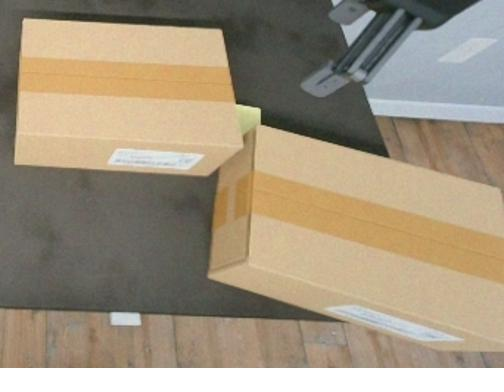

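Scene clock: 39.00 s.
Joint torques (N m): left_arm=[16.57 1.38 0.14 -7.66 0.39 -0.09 0.23] | right_arm=[32.39 -2.84 -1.69 12.65 -0.52 -0.22 -0.42]
base_odometry: x=+1.294 y=-0.432 heading=-0.103
turned_by_wheels: +0.000
turned_by_imu: +0.000
base_tilt: forward=+0.3 right=+0.8
where, head_camera: pixel (345, 155): x +0.920, y +0.011, z +1.058; pixel (480, 162): x +0.916, y -0.237, z +1.056; pixel (488, 205): x +0.826, y -0.235, z +1.056; pixel (497, 237): x +0.776, y -0.250, z +1.034; pixel (345, 225): x +0.778, y +0.009, z +1.055; pixel (508, 228): x +0.784, y -0.260, z +1.055; pixel (664, 270): no place (The depth camera has no reading there.); pixel (478, 322): x +0.645, y -0.214, z +0.985; pixel (660, 376): no place (The depth camera has no reading there.); pixel (620, 348): x +0.605, y -0.379, z +1.051; pixel (499, 218): x +0.835, y -0.286, z +0.992; pixel (472, 258): x +0.766, y -0.237, z +0.957. By the robot's depth camera.
base_status: not commanded
joint_positions: body_ankle_rad=-0.400 body_knee_rad=+0.700 body_waist_pitch_rad=+0.200 body_waist_roll_rad=+0.000 body_waist_yaw_rad=+0.000 left_arm_joint1_rad=+2.444 left_arm_joint2_rad=-1.519 left_arm_joint3_rad=-1.534 left_arm_joint4_rad=-2.103 left_arm_joint5_rad=-0.311 left_arm_joint6_rad=+0.585 left_arm_joint7_rad=+0.208 left_gripper_rad=+0.000 right_arm_joint1_rad=+1.337 right_arm_joint2_rad=-1.577 right_arm_joint3_rad=-1.806 right_arm_joint4_rad=-0.984 right_arm_joint5_rad=-1.270 right_arm_joint6_rad=-0.314 right_arm_joint7_rad=-1.404 right_gripper_rad=+0.000 head_yaw_rad=+0.000 head_roll_rad=+0.000 head_pitch_rad=+0.200
joint_status: not commanded
arms_held: 0
arms_held_load: -
chest: x=+0.2933 y=+0.0000 z=+1.2802 quat_wxyz=(+0.969, +0.000, +0.247, +0.000) (m; base frame)
head_camera_pose: x=+0.5512 y=+0.0277 z=+1.5310 quat_wxyz=(+0.168, -0.698, +0.674, -0.177) (m; base frame)
left_hand: x=+0.2449 y=+0.2398 z=+0.6622 quat_wxyz=(+0.006, +0.993, +0.101, +0.056) pitch_deg=+83.5 heading_deg=-0.4 roll_deg=+168.0 fingers_toward=(+0.11, +0.00, -0.99) jaws_along=(+0.20, -0.98, +0.02) (m; base frame)
right_hand: x=+0.8201 y=-0.2800 z=+1.1597 quat_wxyz=(-0.039, +0.499, -0.865, -0.023) pitch_deg=+84.8 heading_deg=+60.0 roll_deg=+0.0 fingers_toward=(+0.04, +0.08, -1.00) jaws_along=(-0.87, +0.50, +0.00) (m; base frame)
right_hand_status: reached (checked arc, to end with the hand's camera side to the robot's left, planned for 7.1 s): 0 mm and 0.2 deg off.
pictures: none

move(target={"side":"right","x":0.827,"y":-0.286,"z":1.1,"pitch_deg":75,"heading_deg":81,"roll_deg":0})

move(joints={"right_gripper_rad": -0.38}, cameras=["head_camera","right_wrist_camera"])

zoom_image(camera="right_wrist_camera", region=[200, 120, 440, 360])

Scene clock: 47.47 s.
Joint torques (N m): left_arm=[16.55 1.35 0.23 -7.64 0.27 -0.11 0.24] | right_arm=[31.64 -3.55 0.48 13.15 0 0.2 0.22]
move: done
base_odometry: x=+1.294 y=-0.432 heading=-0.103
turned_by_wheels: +0.000
turned_by_imu: -0.001
base_tilt: forward=+0.2 right=+0.9
base_status: not commanded
joint_positions: body_ankle_rad=-0.400 body_knee_rad=+0.700 body_waist_pitch_rad=+0.200 body_waist_roll_rad=+0.000 body_waist_yaw_rad=+0.000 left_arm_joint1_rad=+2.444 left_arm_joint2_rad=-1.519 left_arm_joint3_rad=-1.534 left_arm_joint4_rad=-2.103 left_arm_joint5_rad=-0.311 left_arm_joint6_rad=+0.585 left_arm_joint7_rad=+0.208 left_gripper_rad=+0.000 right_arm_joint1_rad=+1.233 right_arm_joint2_rad=-1.409 right_arm_joint3_rad=-1.729 right_arm_joint4_rad=-0.991 right_arm_joint5_rad=-1.324 right_arm_joint6_rad=+0.136 right_arm_joint7_rad=-1.328 right_gripper_rad=+0.000 head_yaw_rad=+0.000 head_roll_rad=+0.000 head_pitch_rad=+0.200
joint_status: not commanded
arms_held: 0
arms_held_load: -
chest: x=+0.2933 y=+0.0000 z=+1.2802 quat_wxyz=(+0.969, +0.000, +0.247, +0.000) (m; base frame)
head_camera_pose: x=+0.5512 y=+0.0277 z=+1.5310 quat_wxyz=(+0.168, -0.698, +0.674, -0.177) (m; base frame)
left_hand: x=+0.2449 y=+0.2398 z=+0.6622 quat_wxyz=(+0.006, +0.993, +0.101, +0.056) pitch_deg=+83.5 heading_deg=-0.4 roll_deg=+168.0 fingers_toward=(+0.11, +0.00, -0.99) jaws_along=(+0.20, -0.98, +0.02) (m; base frame)
right_hand: x=+0.8268 y=-0.2855 z=+1.1006 quat_wxyz=(-0.099, +0.644, -0.754, -0.085) pitch_deg=+75.0 heading_deg=+81.1 roll_deg=+0.1 fingers_toward=(+0.04, +0.26, -0.97) jaws_along=(-0.99, +0.16, +0.00) (m; base frame)
right_hand_status: reached (straight line, to end with the hand's camera side to the robot's left, planned for 1.3 s): 1 mm and 0.0 deg off.
pictures: none

Scene clock: 48.23 s.
Joint torques (N m): left_arm=[16.21 1.02 0.3 -7.68 0.27 -0.13 0.23] | right_arm=[32.01 -3.58 0.87 13.19 0.08 0.27 0.14]
move: done
base_odometry: x=+1.294 y=-0.432 heading=-0.103
turned_by_wheels: +0.000
turned_by_imu: +0.000
base_tilt: forward=+0.2 right=+0.8
base_status: not commanded
joint_positions: body_ankle_rad=-0.400 body_knee_rad=+0.700 body_waist_pitch_rad=+0.200 body_waist_roll_rad=+0.000 body_waist_yaw_rad=+0.000 left_arm_joint1_rad=+2.444 left_arm_joint2_rad=-1.519 left_arm_joint3_rad=-1.534 left_arm_joint4_rad=-2.103 left_arm_joint5_rad=-0.311 left_arm_joint6_rad=+0.585 left_arm_joint7_rad=+0.208 left_gripper_rad=+0.000 right_arm_joint1_rad=+1.233 right_arm_joint2_rad=-1.409 right_arm_joint3_rad=-1.729 right_arm_joint4_rad=-0.991 right_arm_joint5_rad=-1.324 right_arm_joint6_rad=+0.136 right_arm_joint7_rad=-1.328 right_gripper_rad=-0.379 head_yaw_rad=+0.000 head_roll_rad=+0.000 head_pitch_rad=+0.200
joint_status: all done
arms_held: 0
arms_held_load: -
chest: x=+0.2933 y=+0.0000 z=+1.2802 quat_wxyz=(+0.969, +0.000, +0.247, +0.000) (m; base frame)
head_camera_pose: x=+0.5512 y=+0.0277 z=+1.5310 quat_wxyz=(+0.168, -0.698, +0.674, -0.177) (m; base frame)
left_hand: x=+0.2449 y=+0.2398 z=+0.6622 quat_wxyz=(+0.006, +0.993, +0.101, +0.056) pitch_deg=+83.5 heading_deg=-0.4 roll_deg=+168.0 fingers_toward=(+0.11, +0.00, -0.99) jaws_along=(+0.20, -0.98, +0.02) (m; base frame)
right_hand: x=+0.8268 y=-0.2855 z=+1.1006 quat_wxyz=(-0.099, +0.644, -0.754, -0.085) pitch_deg=+75.0 heading_deg=+81.1 roll_deg=+0.1 fingers_toward=(+0.04, +0.26, -0.97) jaws_along=(-0.99, +0.16, +0.00) (m; base frame)
pictures: head_camera, right_wrist_camera
camera_calibration:
head_camera: T_world_to_cam=[[0.0300528, -0.999324, 0.0211888, -0.0213796], [-0.88059, -0.0364999, -0.472471, 1.20979], [0.472925, -0.00445959, -0.881092, 1.08837], [0, 0, 0, 1]] pos_world=[0.55125, 0.0276456, 1.531]
right_wrist_camera: T_world_to_cam=[[0.990036, -0.139855, 0.0164084, -0.881512], [-0.138855, -0.950234, 0.278881, -0.456845], [-0.0234111, -0.27838, -0.960186, 1.13495], [0, 0, 0, 1]] pos_world=[0.835864, -0.241447, 1.23163]

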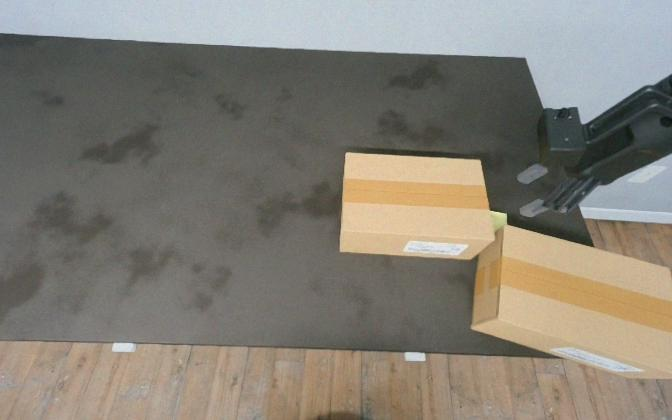

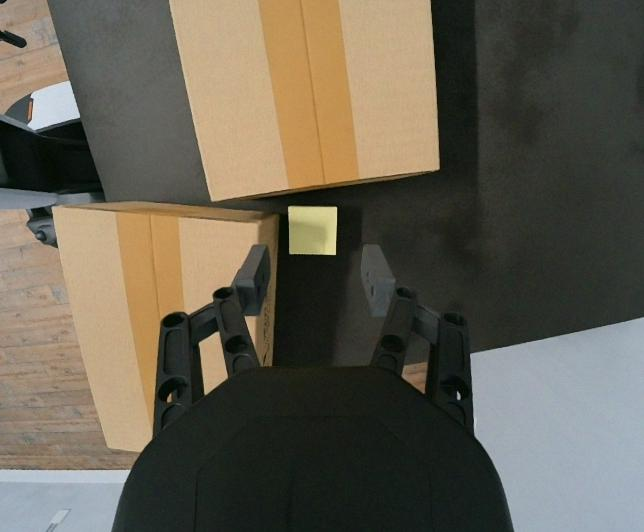

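Scaled by 2.100 from the camera's 644x532 image, which has a finer 1265x1045 frame.

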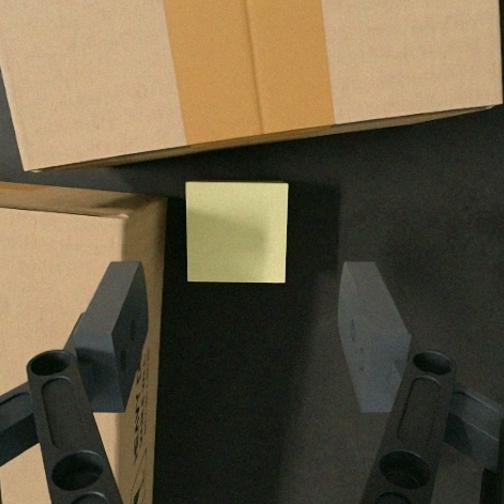

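move(joints={"right_gripper_rad": -0.36})

move(target={"side":"right","x":0.827,"y":-0.288,"z":0.984,"pitch_deg":75,"heading_deg":81,"roll_deg":0}, min_time_s=2, cameras=["right_wrist_camera","head_camera"])

zoom_image(camera="right_wrist_camera", region=[180, 120, 460, 370])

Scene clock: 50.40 s.
Joint torques (N m): left_arm=[16.45 0.96 0.36 -7.71 0.34 -0.13 0.26] | right_arm=[32.29 -3.58 0.77 12.93 -0.05 0.34 0.17]
move: done
base_odometry: x=+1.294 y=-0.432 heading=-0.103
turned_by_wheels: +0.000
turned_by_imu: +0.000
base_tilt: forward=+0.2 right=+0.9
base_status: not commanded
joint_positions: body_ankle_rad=-0.400 body_knee_rad=+0.700 body_waist_pitch_rad=+0.200 body_waist_roll_rad=+0.000 body_waist_yaw_rad=+0.000 left_arm_joint1_rad=+2.444 left_arm_joint2_rad=-1.519 left_arm_joint3_rad=-1.534 left_arm_joint4_rad=-2.103 left_arm_joint5_rad=-0.311 left_arm_joint6_rad=+0.585 left_arm_joint7_rad=+0.208 left_gripper_rad=+0.000 right_arm_joint1_rad=+1.233 right_arm_joint2_rad=-1.409 right_arm_joint3_rad=-1.729 right_arm_joint4_rad=-0.991 right_arm_joint5_rad=-1.324 right_arm_joint6_rad=+0.136 right_arm_joint7_rad=-1.328 right_gripper_rad=-0.361 head_yaw_rad=+0.000 head_roll_rad=+0.000 head_pitch_rad=+0.200
joint_status: all done
arms_held: 0
arms_held_load: -
chest: x=+0.2933 y=+0.0000 z=+1.2802 quat_wxyz=(+0.969, +0.000, +0.247, +0.000) (m; base frame)
head_camera_pose: x=+0.5512 y=+0.0277 z=+1.5310 quat_wxyz=(+0.168, -0.698, +0.674, -0.177) (m; base frame)
left_hand: x=+0.2449 y=+0.2398 z=+0.6622 quat_wxyz=(+0.006, +0.993, +0.101, +0.056) pitch_deg=+83.5 heading_deg=-0.4 roll_deg=+168.0 fingers_toward=(+0.11, +0.00, -0.99) jaws_along=(+0.20, -0.98, +0.02) (m; base frame)
right_hand: x=+0.8268 y=-0.2855 z=+1.1006 quat_wxyz=(-0.099, +0.644, -0.754, -0.085) pitch_deg=+75.0 heading_deg=+81.1 roll_deg=+0.1 fingers_toward=(+0.04, +0.26, -0.97) jaws_along=(-0.99, +0.16, +0.00) (m; base frame)
pictures: none

Scene clock: 53.77 s.
Joint torques (N m): left_arm=[16.73 0.88 0.24 -7.67 0.27 -0.07 0.22] | right_arm=[33.11 -3.73 0.32 11.48 0.3 0.18 0.09]
move: short
base_odometry: x=+1.294 y=-0.432 heading=-0.103
turned_by_wheels: +0.000
turned_by_imu: +0.000
base_tilt: forward=+0.3 right=+0.8
base_status: not commanded
joint_positions: body_ankle_rad=-0.400 body_knee_rad=+0.700 body_waist_pitch_rad=+0.200 body_waist_roll_rad=+0.000 body_waist_yaw_rad=+0.000 left_arm_joint1_rad=+2.444 left_arm_joint2_rad=-1.519 left_arm_joint3_rad=-1.534 left_arm_joint4_rad=-2.102 left_arm_joint5_rad=-0.311 left_arm_joint6_rad=+0.585 left_arm_joint7_rad=+0.208 left_gripper_rad=+0.000 right_arm_joint1_rad=+1.099 right_arm_joint2_rad=-1.400 right_arm_joint3_rad=-1.727 right_arm_joint4_rad=-1.063 right_arm_joint5_rad=-1.336 right_arm_joint6_rad=+0.211 right_arm_joint7_rad=-1.106 right_gripper_rad=-0.360 head_yaw_rad=+0.000 head_roll_rad=+0.000 head_pitch_rad=+0.200
joint_status: not commanded
arms_held: 0
arms_held_load: -
chest: x=+0.2932 y=+0.0000 z=+1.2802 quat_wxyz=(+0.969, +0.000, +0.247, +0.000) (m; base frame)
head_camera_pose: x=+0.5511 y=+0.0277 z=+1.5310 quat_wxyz=(+0.168, -0.698, +0.674, -0.177) (m; base frame)
left_hand: x=+0.2447 y=+0.2397 z=+0.6621 quat_wxyz=(+0.006, +0.993, +0.101, +0.056) pitch_deg=+83.5 heading_deg=-0.5 roll_deg=+167.9 fingers_toward=(+0.11, +0.00, -0.99) jaws_along=(+0.20, -0.98, +0.02) (m; base frame)
right_hand: x=+0.8348 y=-0.2869 z=+1.0087 quat_wxyz=(-0.110, +0.647, -0.750, -0.077) pitch_deg=+74.6 heading_deg=+76.0 roll_deg=-5.6 fingers_toward=(+0.06, +0.26, -0.96) jaws_along=(-0.99, +0.15, -0.03) (m; base frame)
right_hand_status: short (straight line, to end with the hand's camera side to the robot's left, planned for 2.0 s): time_out, 26 mm and 1.6 deg off.
pictures: head_camera, right_wrist_camera
camera_calibration:
head_camera: T_world_to_cam=[[0.0297771, -0.999325, 0.0215014, -0.0217004], [-0.880536, -0.0364055, -0.472579, 1.20974], [0.473043, -0.00486067, -0.881026, 1.08831], [0, 0, 0, 1]] pos_world=[0.55105, 0.0276455, 1.531]
right_wrist_camera: T_world_to_cam=[[0.990207, -0.132918, 0.0426891, -0.912795], [-0.139536, -0.951923, 0.272711, -0.425254], [0.00438854, -0.275998, -0.961148, 1.02497], [0, 0, 0, 1]] pos_world=[0.84002, -0.243246, 1.14009]

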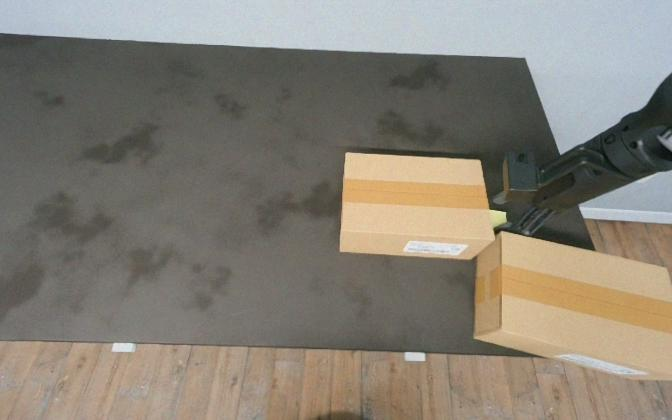

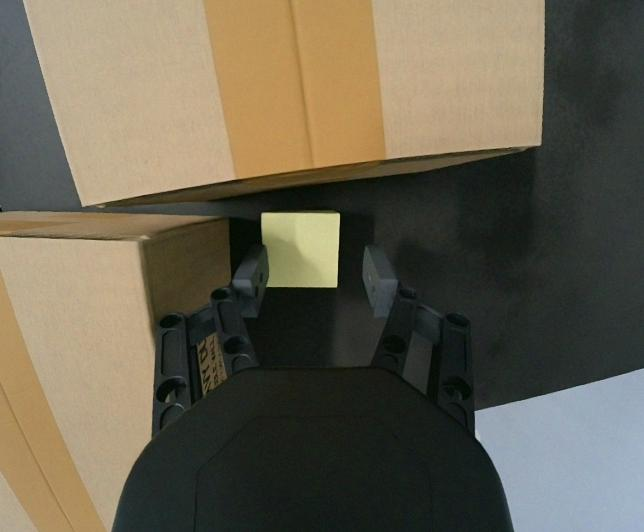

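Scaled by 1.800 from the camera's 644x532 image, which has a finer 1265x1045 frame.

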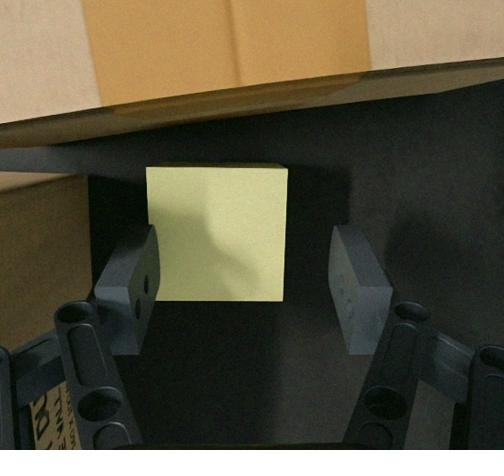

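move(target={"side":"right","x":0.84,"y":-0.29,"z":1.1,"pitch_deg":75,"heading_deg":81,"roll_deg":0})

move(joints={"right_gripper_rad": -0.9}, speeds={"right_gripper_rad": 2})

move(target={"side":"right","x":0.862,"y":-0.30,"z":1.035,"pitch_deg":75,"heading_deg":81,"roll_deg":0})

move(target={"side":"right","x":0.862,"y":-0.19,"z":1.035,"pitch_deg":75,"heading_deg":81,"roll_deg":0}, min_time_s=2.5, cameras=["right_wrist_camera","head_camera"])

Scene clock: 59.07 s.
Joint torques (N m): left_arm=[16.39 1.33 0.23 -7.79 0.3 -0.12 0.24] | right_arm=[34.21 -3.42 0.77 13.07 0.94 -0.16 -0.39]
move: done
base_odometry: x=+1.294 y=-0.432 heading=-0.103
turned_by_wheels: +0.000
turned_by_imu: +0.000
base_tilt: forward=+0.2 right=+0.8
base_status: not commanded
joint_positions: body_ankle_rad=-0.400 body_knee_rad=+0.700 body_waist_pitch_rad=+0.200 body_waist_roll_rad=+0.000 body_waist_yaw_rad=+0.000 left_arm_joint1_rad=+2.444 left_arm_joint2_rad=-1.519 left_arm_joint3_rad=-1.534 left_arm_joint4_rad=-2.102 left_arm_joint5_rad=-0.311 left_arm_joint6_rad=+0.585 left_arm_joint7_rad=+0.208 left_gripper_rad=+0.000 right_arm_joint1_rad=+1.166 right_arm_joint2_rad=-1.400 right_arm_joint3_rad=-1.723 right_arm_joint4_rad=-0.877 right_arm_joint5_rad=-1.318 right_arm_joint6_rad=+0.129 right_arm_joint7_rad=-1.374 right_gripper_rad=-0.360 head_yaw_rad=+0.000 head_roll_rad=+0.000 head_pitch_rad=+0.200
joint_status: not commanded
arms_held: 0
arms_held_load: -
chest: x=+0.2932 y=+0.0000 z=+1.2802 quat_wxyz=(+0.969, +0.000, +0.247, +0.000) (m; base frame)
head_camera_pose: x=+0.5511 y=+0.0277 z=+1.5310 quat_wxyz=(+0.168, -0.698, +0.674, -0.177) (m; base frame)
left_hand: x=+0.2447 y=+0.2397 z=+0.6621 quat_wxyz=(+0.006, +0.993, +0.101, +0.056) pitch_deg=+83.5 heading_deg=-0.5 roll_deg=+167.9 fingers_toward=(+0.11, +0.00, -0.99) jaws_along=(+0.20, -0.98, +0.02) (m; base frame)
right_hand: x=+0.8400 y=-0.2900 z=+1.0991 quat_wxyz=(-0.098, +0.645, -0.753, -0.084) pitch_deg=+75.2 heading_deg=+81.1 roll_deg=+0.0 fingers_toward=(+0.04, +0.25, -0.97) jaws_along=(-0.99, +0.15, +0.00) (m; base frame)
right_hand_status: reached (straight line, to end with the hand's camera side to the robot's left, planned for 0.9 s): 1 mm and 0.2 deg off.
pictures: none

Scene clock: 59.67 s.
Joint torques (N m): left_arm=[16.65 0.65 0.26 -7.65 0.36 -0.13 0.26] | right_arm=[34.26 -3.55 0.77 13.06 0.87 -0.21 -0.25]
move: done
base_odometry: x=+1.294 y=-0.432 heading=-0.103
turned_by_wheels: +0.000
turned_by_imu: +0.000
base_tilt: forward=+0.2 right=+0.9
base_status: not commanded
joint_positions: body_ankle_rad=-0.400 body_knee_rad=+0.700 body_waist_pitch_rad=+0.200 body_waist_roll_rad=+0.000 body_waist_yaw_rad=+0.000 left_arm_joint1_rad=+2.444 left_arm_joint2_rad=-1.519 left_arm_joint3_rad=-1.534 left_arm_joint4_rad=-2.102 left_arm_joint5_rad=-0.311 left_arm_joint6_rad=+0.585 left_arm_joint7_rad=+0.208 left_gripper_rad=+0.000 right_arm_joint1_rad=+1.166 right_arm_joint2_rad=-1.400 right_arm_joint3_rad=-1.723 right_arm_joint4_rad=-0.877 right_arm_joint5_rad=-1.318 right_arm_joint6_rad=+0.129 right_arm_joint7_rad=-1.374 right_gripper_rad=-0.898 head_yaw_rad=+0.000 head_roll_rad=+0.000 head_pitch_rad=+0.200
joint_status: all done
arms_held: 0
arms_held_load: -
chest: x=+0.2932 y=+0.0000 z=+1.2802 quat_wxyz=(+0.969, +0.000, +0.247, +0.000) (m; base frame)
head_camera_pose: x=+0.5511 y=+0.0277 z=+1.5310 quat_wxyz=(+0.168, -0.698, +0.674, -0.177) (m; base frame)
left_hand: x=+0.2447 y=+0.2397 z=+0.6621 quat_wxyz=(+0.006, +0.993, +0.101, +0.056) pitch_deg=+83.5 heading_deg=-0.5 roll_deg=+167.9 fingers_toward=(+0.11, +0.00, -0.99) jaws_along=(+0.20, -0.98, +0.02) (m; base frame)
right_hand: x=+0.8400 y=-0.2900 z=+1.0991 quat_wxyz=(-0.098, +0.645, -0.753, -0.084) pitch_deg=+75.2 heading_deg=+81.2 roll_deg=+0.0 fingers_toward=(+0.04, +0.25, -0.97) jaws_along=(-0.99, +0.15, +0.00) (m; base frame)
pictures: none

Scene clock: 60.90 s.
Joint torques (N m): left_arm=[16.52 1.04 0.39 -7.73 0.27 -0.1 0.27] | right_arm=[35.05 -3.19 0.72 13.05 0.94 0.2 0.14]
move: done
base_odometry: x=+1.294 y=-0.432 heading=-0.103
turned_by_wheels: +0.000
turned_by_imu: +0.000
base_tilt: forward=+0.2 right=+0.9
base_status: not commanded
joint_positions: body_ankle_rad=-0.400 body_knee_rad=+0.700 body_waist_pitch_rad=+0.200 body_waist_roll_rad=+0.000 body_waist_yaw_rad=+0.000 left_arm_joint1_rad=+2.444 left_arm_joint2_rad=-1.519 left_arm_joint3_rad=-1.534 left_arm_joint4_rad=-2.102 left_arm_joint5_rad=-0.311 left_arm_joint6_rad=+0.585 left_arm_joint7_rad=+0.208 left_gripper_rad=+0.000 right_arm_joint1_rad=+0.971 right_arm_joint2_rad=-1.374 right_arm_joint3_rad=-1.706 right_arm_joint4_rad=-0.733 right_arm_joint5_rad=-1.308 right_arm_joint6_rad=+0.152 right_arm_joint7_rad=-1.330 right_gripper_rad=-0.900 head_yaw_rad=+0.000 head_roll_rad=+0.000 head_pitch_rad=+0.200
joint_status: not commanded
arms_held: 0
arms_held_load: -
chest: x=+0.2932 y=+0.0000 z=+1.2802 quat_wxyz=(+0.969, +0.000, +0.247, +0.000) (m; base frame)
head_camera_pose: x=+0.5511 y=+0.0277 z=+1.5310 quat_wxyz=(+0.168, -0.698, +0.674, -0.177) (m; base frame)
left_hand: x=+0.2447 y=+0.2397 z=+0.6621 quat_wxyz=(+0.006, +0.993, +0.101, +0.056) pitch_deg=+83.5 heading_deg=-0.5 roll_deg=+167.9 fingers_toward=(+0.11, +0.00, -0.99) jaws_along=(+0.20, -0.98, +0.02) (m; base frame)
right_hand: x=+0.8616 y=-0.2999 z=+1.0352 quat_wxyz=(-0.098, +0.644, -0.754, -0.084) pitch_deg=+75.1 heading_deg=+81.3 roll_deg=+0.2 fingers_toward=(+0.04, +0.25, -0.97) jaws_along=(-0.99, +0.16, +0.00) (m; base frame)
right_hand_status: reached (straight line, to end with the hand's camera side to the robot's left, planned for 0.7 s): 0 mm and 0.2 deg off.
pictures: none

Scene clock: 63.90 s.
Joint torques (N m): left_arm=[16.97 1.07 0.37 -7.72 0.45 -0.09 0.23] | right_arm=[38.29 -1.06 0.6 12.47 1.06 -0.05 0.17]
move: done
base_odometry: x=+1.294 y=-0.432 heading=-0.103
turned_by_wheels: +0.000
turned_by_imu: +0.000
base_tilt: forward=+0.3 right=+0.8
base_status: not commanded
joint_positions: body_ankle_rad=-0.400 body_knee_rad=+0.700 body_waist_pitch_rad=+0.200 body_waist_roll_rad=+0.000 body_waist_yaw_rad=+0.000 left_arm_joint1_rad=+2.444 left_arm_joint2_rad=-1.519 left_arm_joint3_rad=-1.534 left_arm_joint4_rad=-2.102 left_arm_joint5_rad=-0.311 left_arm_joint6_rad=+0.585 left_arm_joint7_rad=+0.208 left_gripper_rad=+0.000 right_arm_joint1_rad=+1.037 right_arm_joint2_rad=-1.554 right_arm_joint3_rad=-1.635 right_arm_joint4_rad=-0.882 right_arm_joint5_rad=-1.245 right_arm_joint6_rad=+0.001 right_arm_joint7_rad=-1.219 right_gripper_rad=-0.900 head_yaw_rad=+0.000 head_roll_rad=+0.000 head_pitch_rad=+0.200
joint_status: not commanded
arms_held: 0
arms_held_load: -
chest: x=+0.2932 y=+0.0000 z=+1.2802 quat_wxyz=(+0.969, +0.000, +0.247, +0.000) (m; base frame)
head_camera_pose: x=+0.5511 y=+0.0277 z=+1.5310 quat_wxyz=(+0.168, -0.698, +0.674, -0.177) (m; base frame)
left_hand: x=+0.2447 y=+0.2397 z=+0.6621 quat_wxyz=(+0.006, +0.993, +0.101, +0.056) pitch_deg=+83.5 heading_deg=-0.5 roll_deg=+167.9 fingers_toward=(+0.11, +0.00, -0.99) jaws_along=(+0.20, -0.98, +0.02) (m; base frame)
right_hand: x=+0.8610 y=-0.1914 z=+1.0330 quat_wxyz=(-0.097, +0.643, -0.754, -0.086) pitch_deg=+75.1 heading_deg=+81.8 roll_deg=+0.9 fingers_toward=(+0.04, +0.25, -0.97) jaws_along=(-0.99, +0.16, +0.00) (m; base frame)
right_hand_status: reached (straight line, to end with the hand's camera side to the robot's left, planned for 2.5 s): 3 mm and 0.2 deg off.
pictures: head_camera, right_wrist_camera
camera_calibration:
head_camera: T_world_to_cam=[[0.029912, -0.999322, 0.0214593, -0.0216134], [-0.880531, -0.0365044, -0.47258, 1.20984], [0.473043, -0.00475975, -0.881026, 1.08826], [0, 0, 0, 1]] pos_world=[0.55115, 0.0277455, 1.531]
right_wrist_camera: T_world_to_cam=[[0.990004, -0.140469, 0.0126429, -0.897197], [-0.138367, -0.949993, 0.279944, -0.345391], [-0.0273129, -0.278895, -0.959933, 1.10006], [0, 0, 0, 1]] pos_world=[0.870484, -0.147346, 1.16402]

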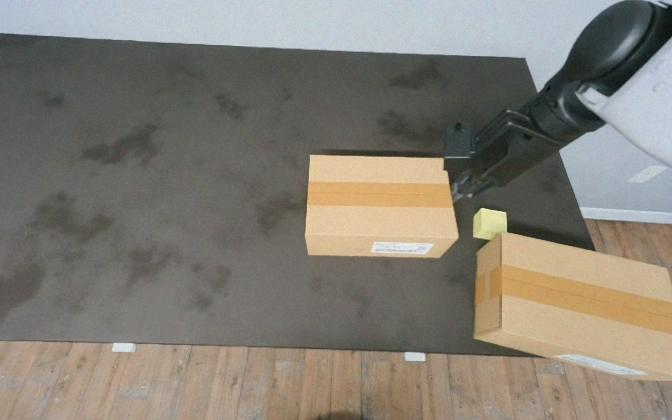

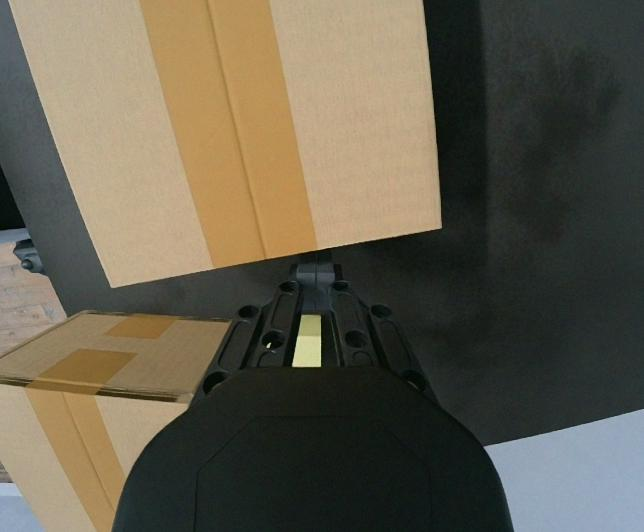

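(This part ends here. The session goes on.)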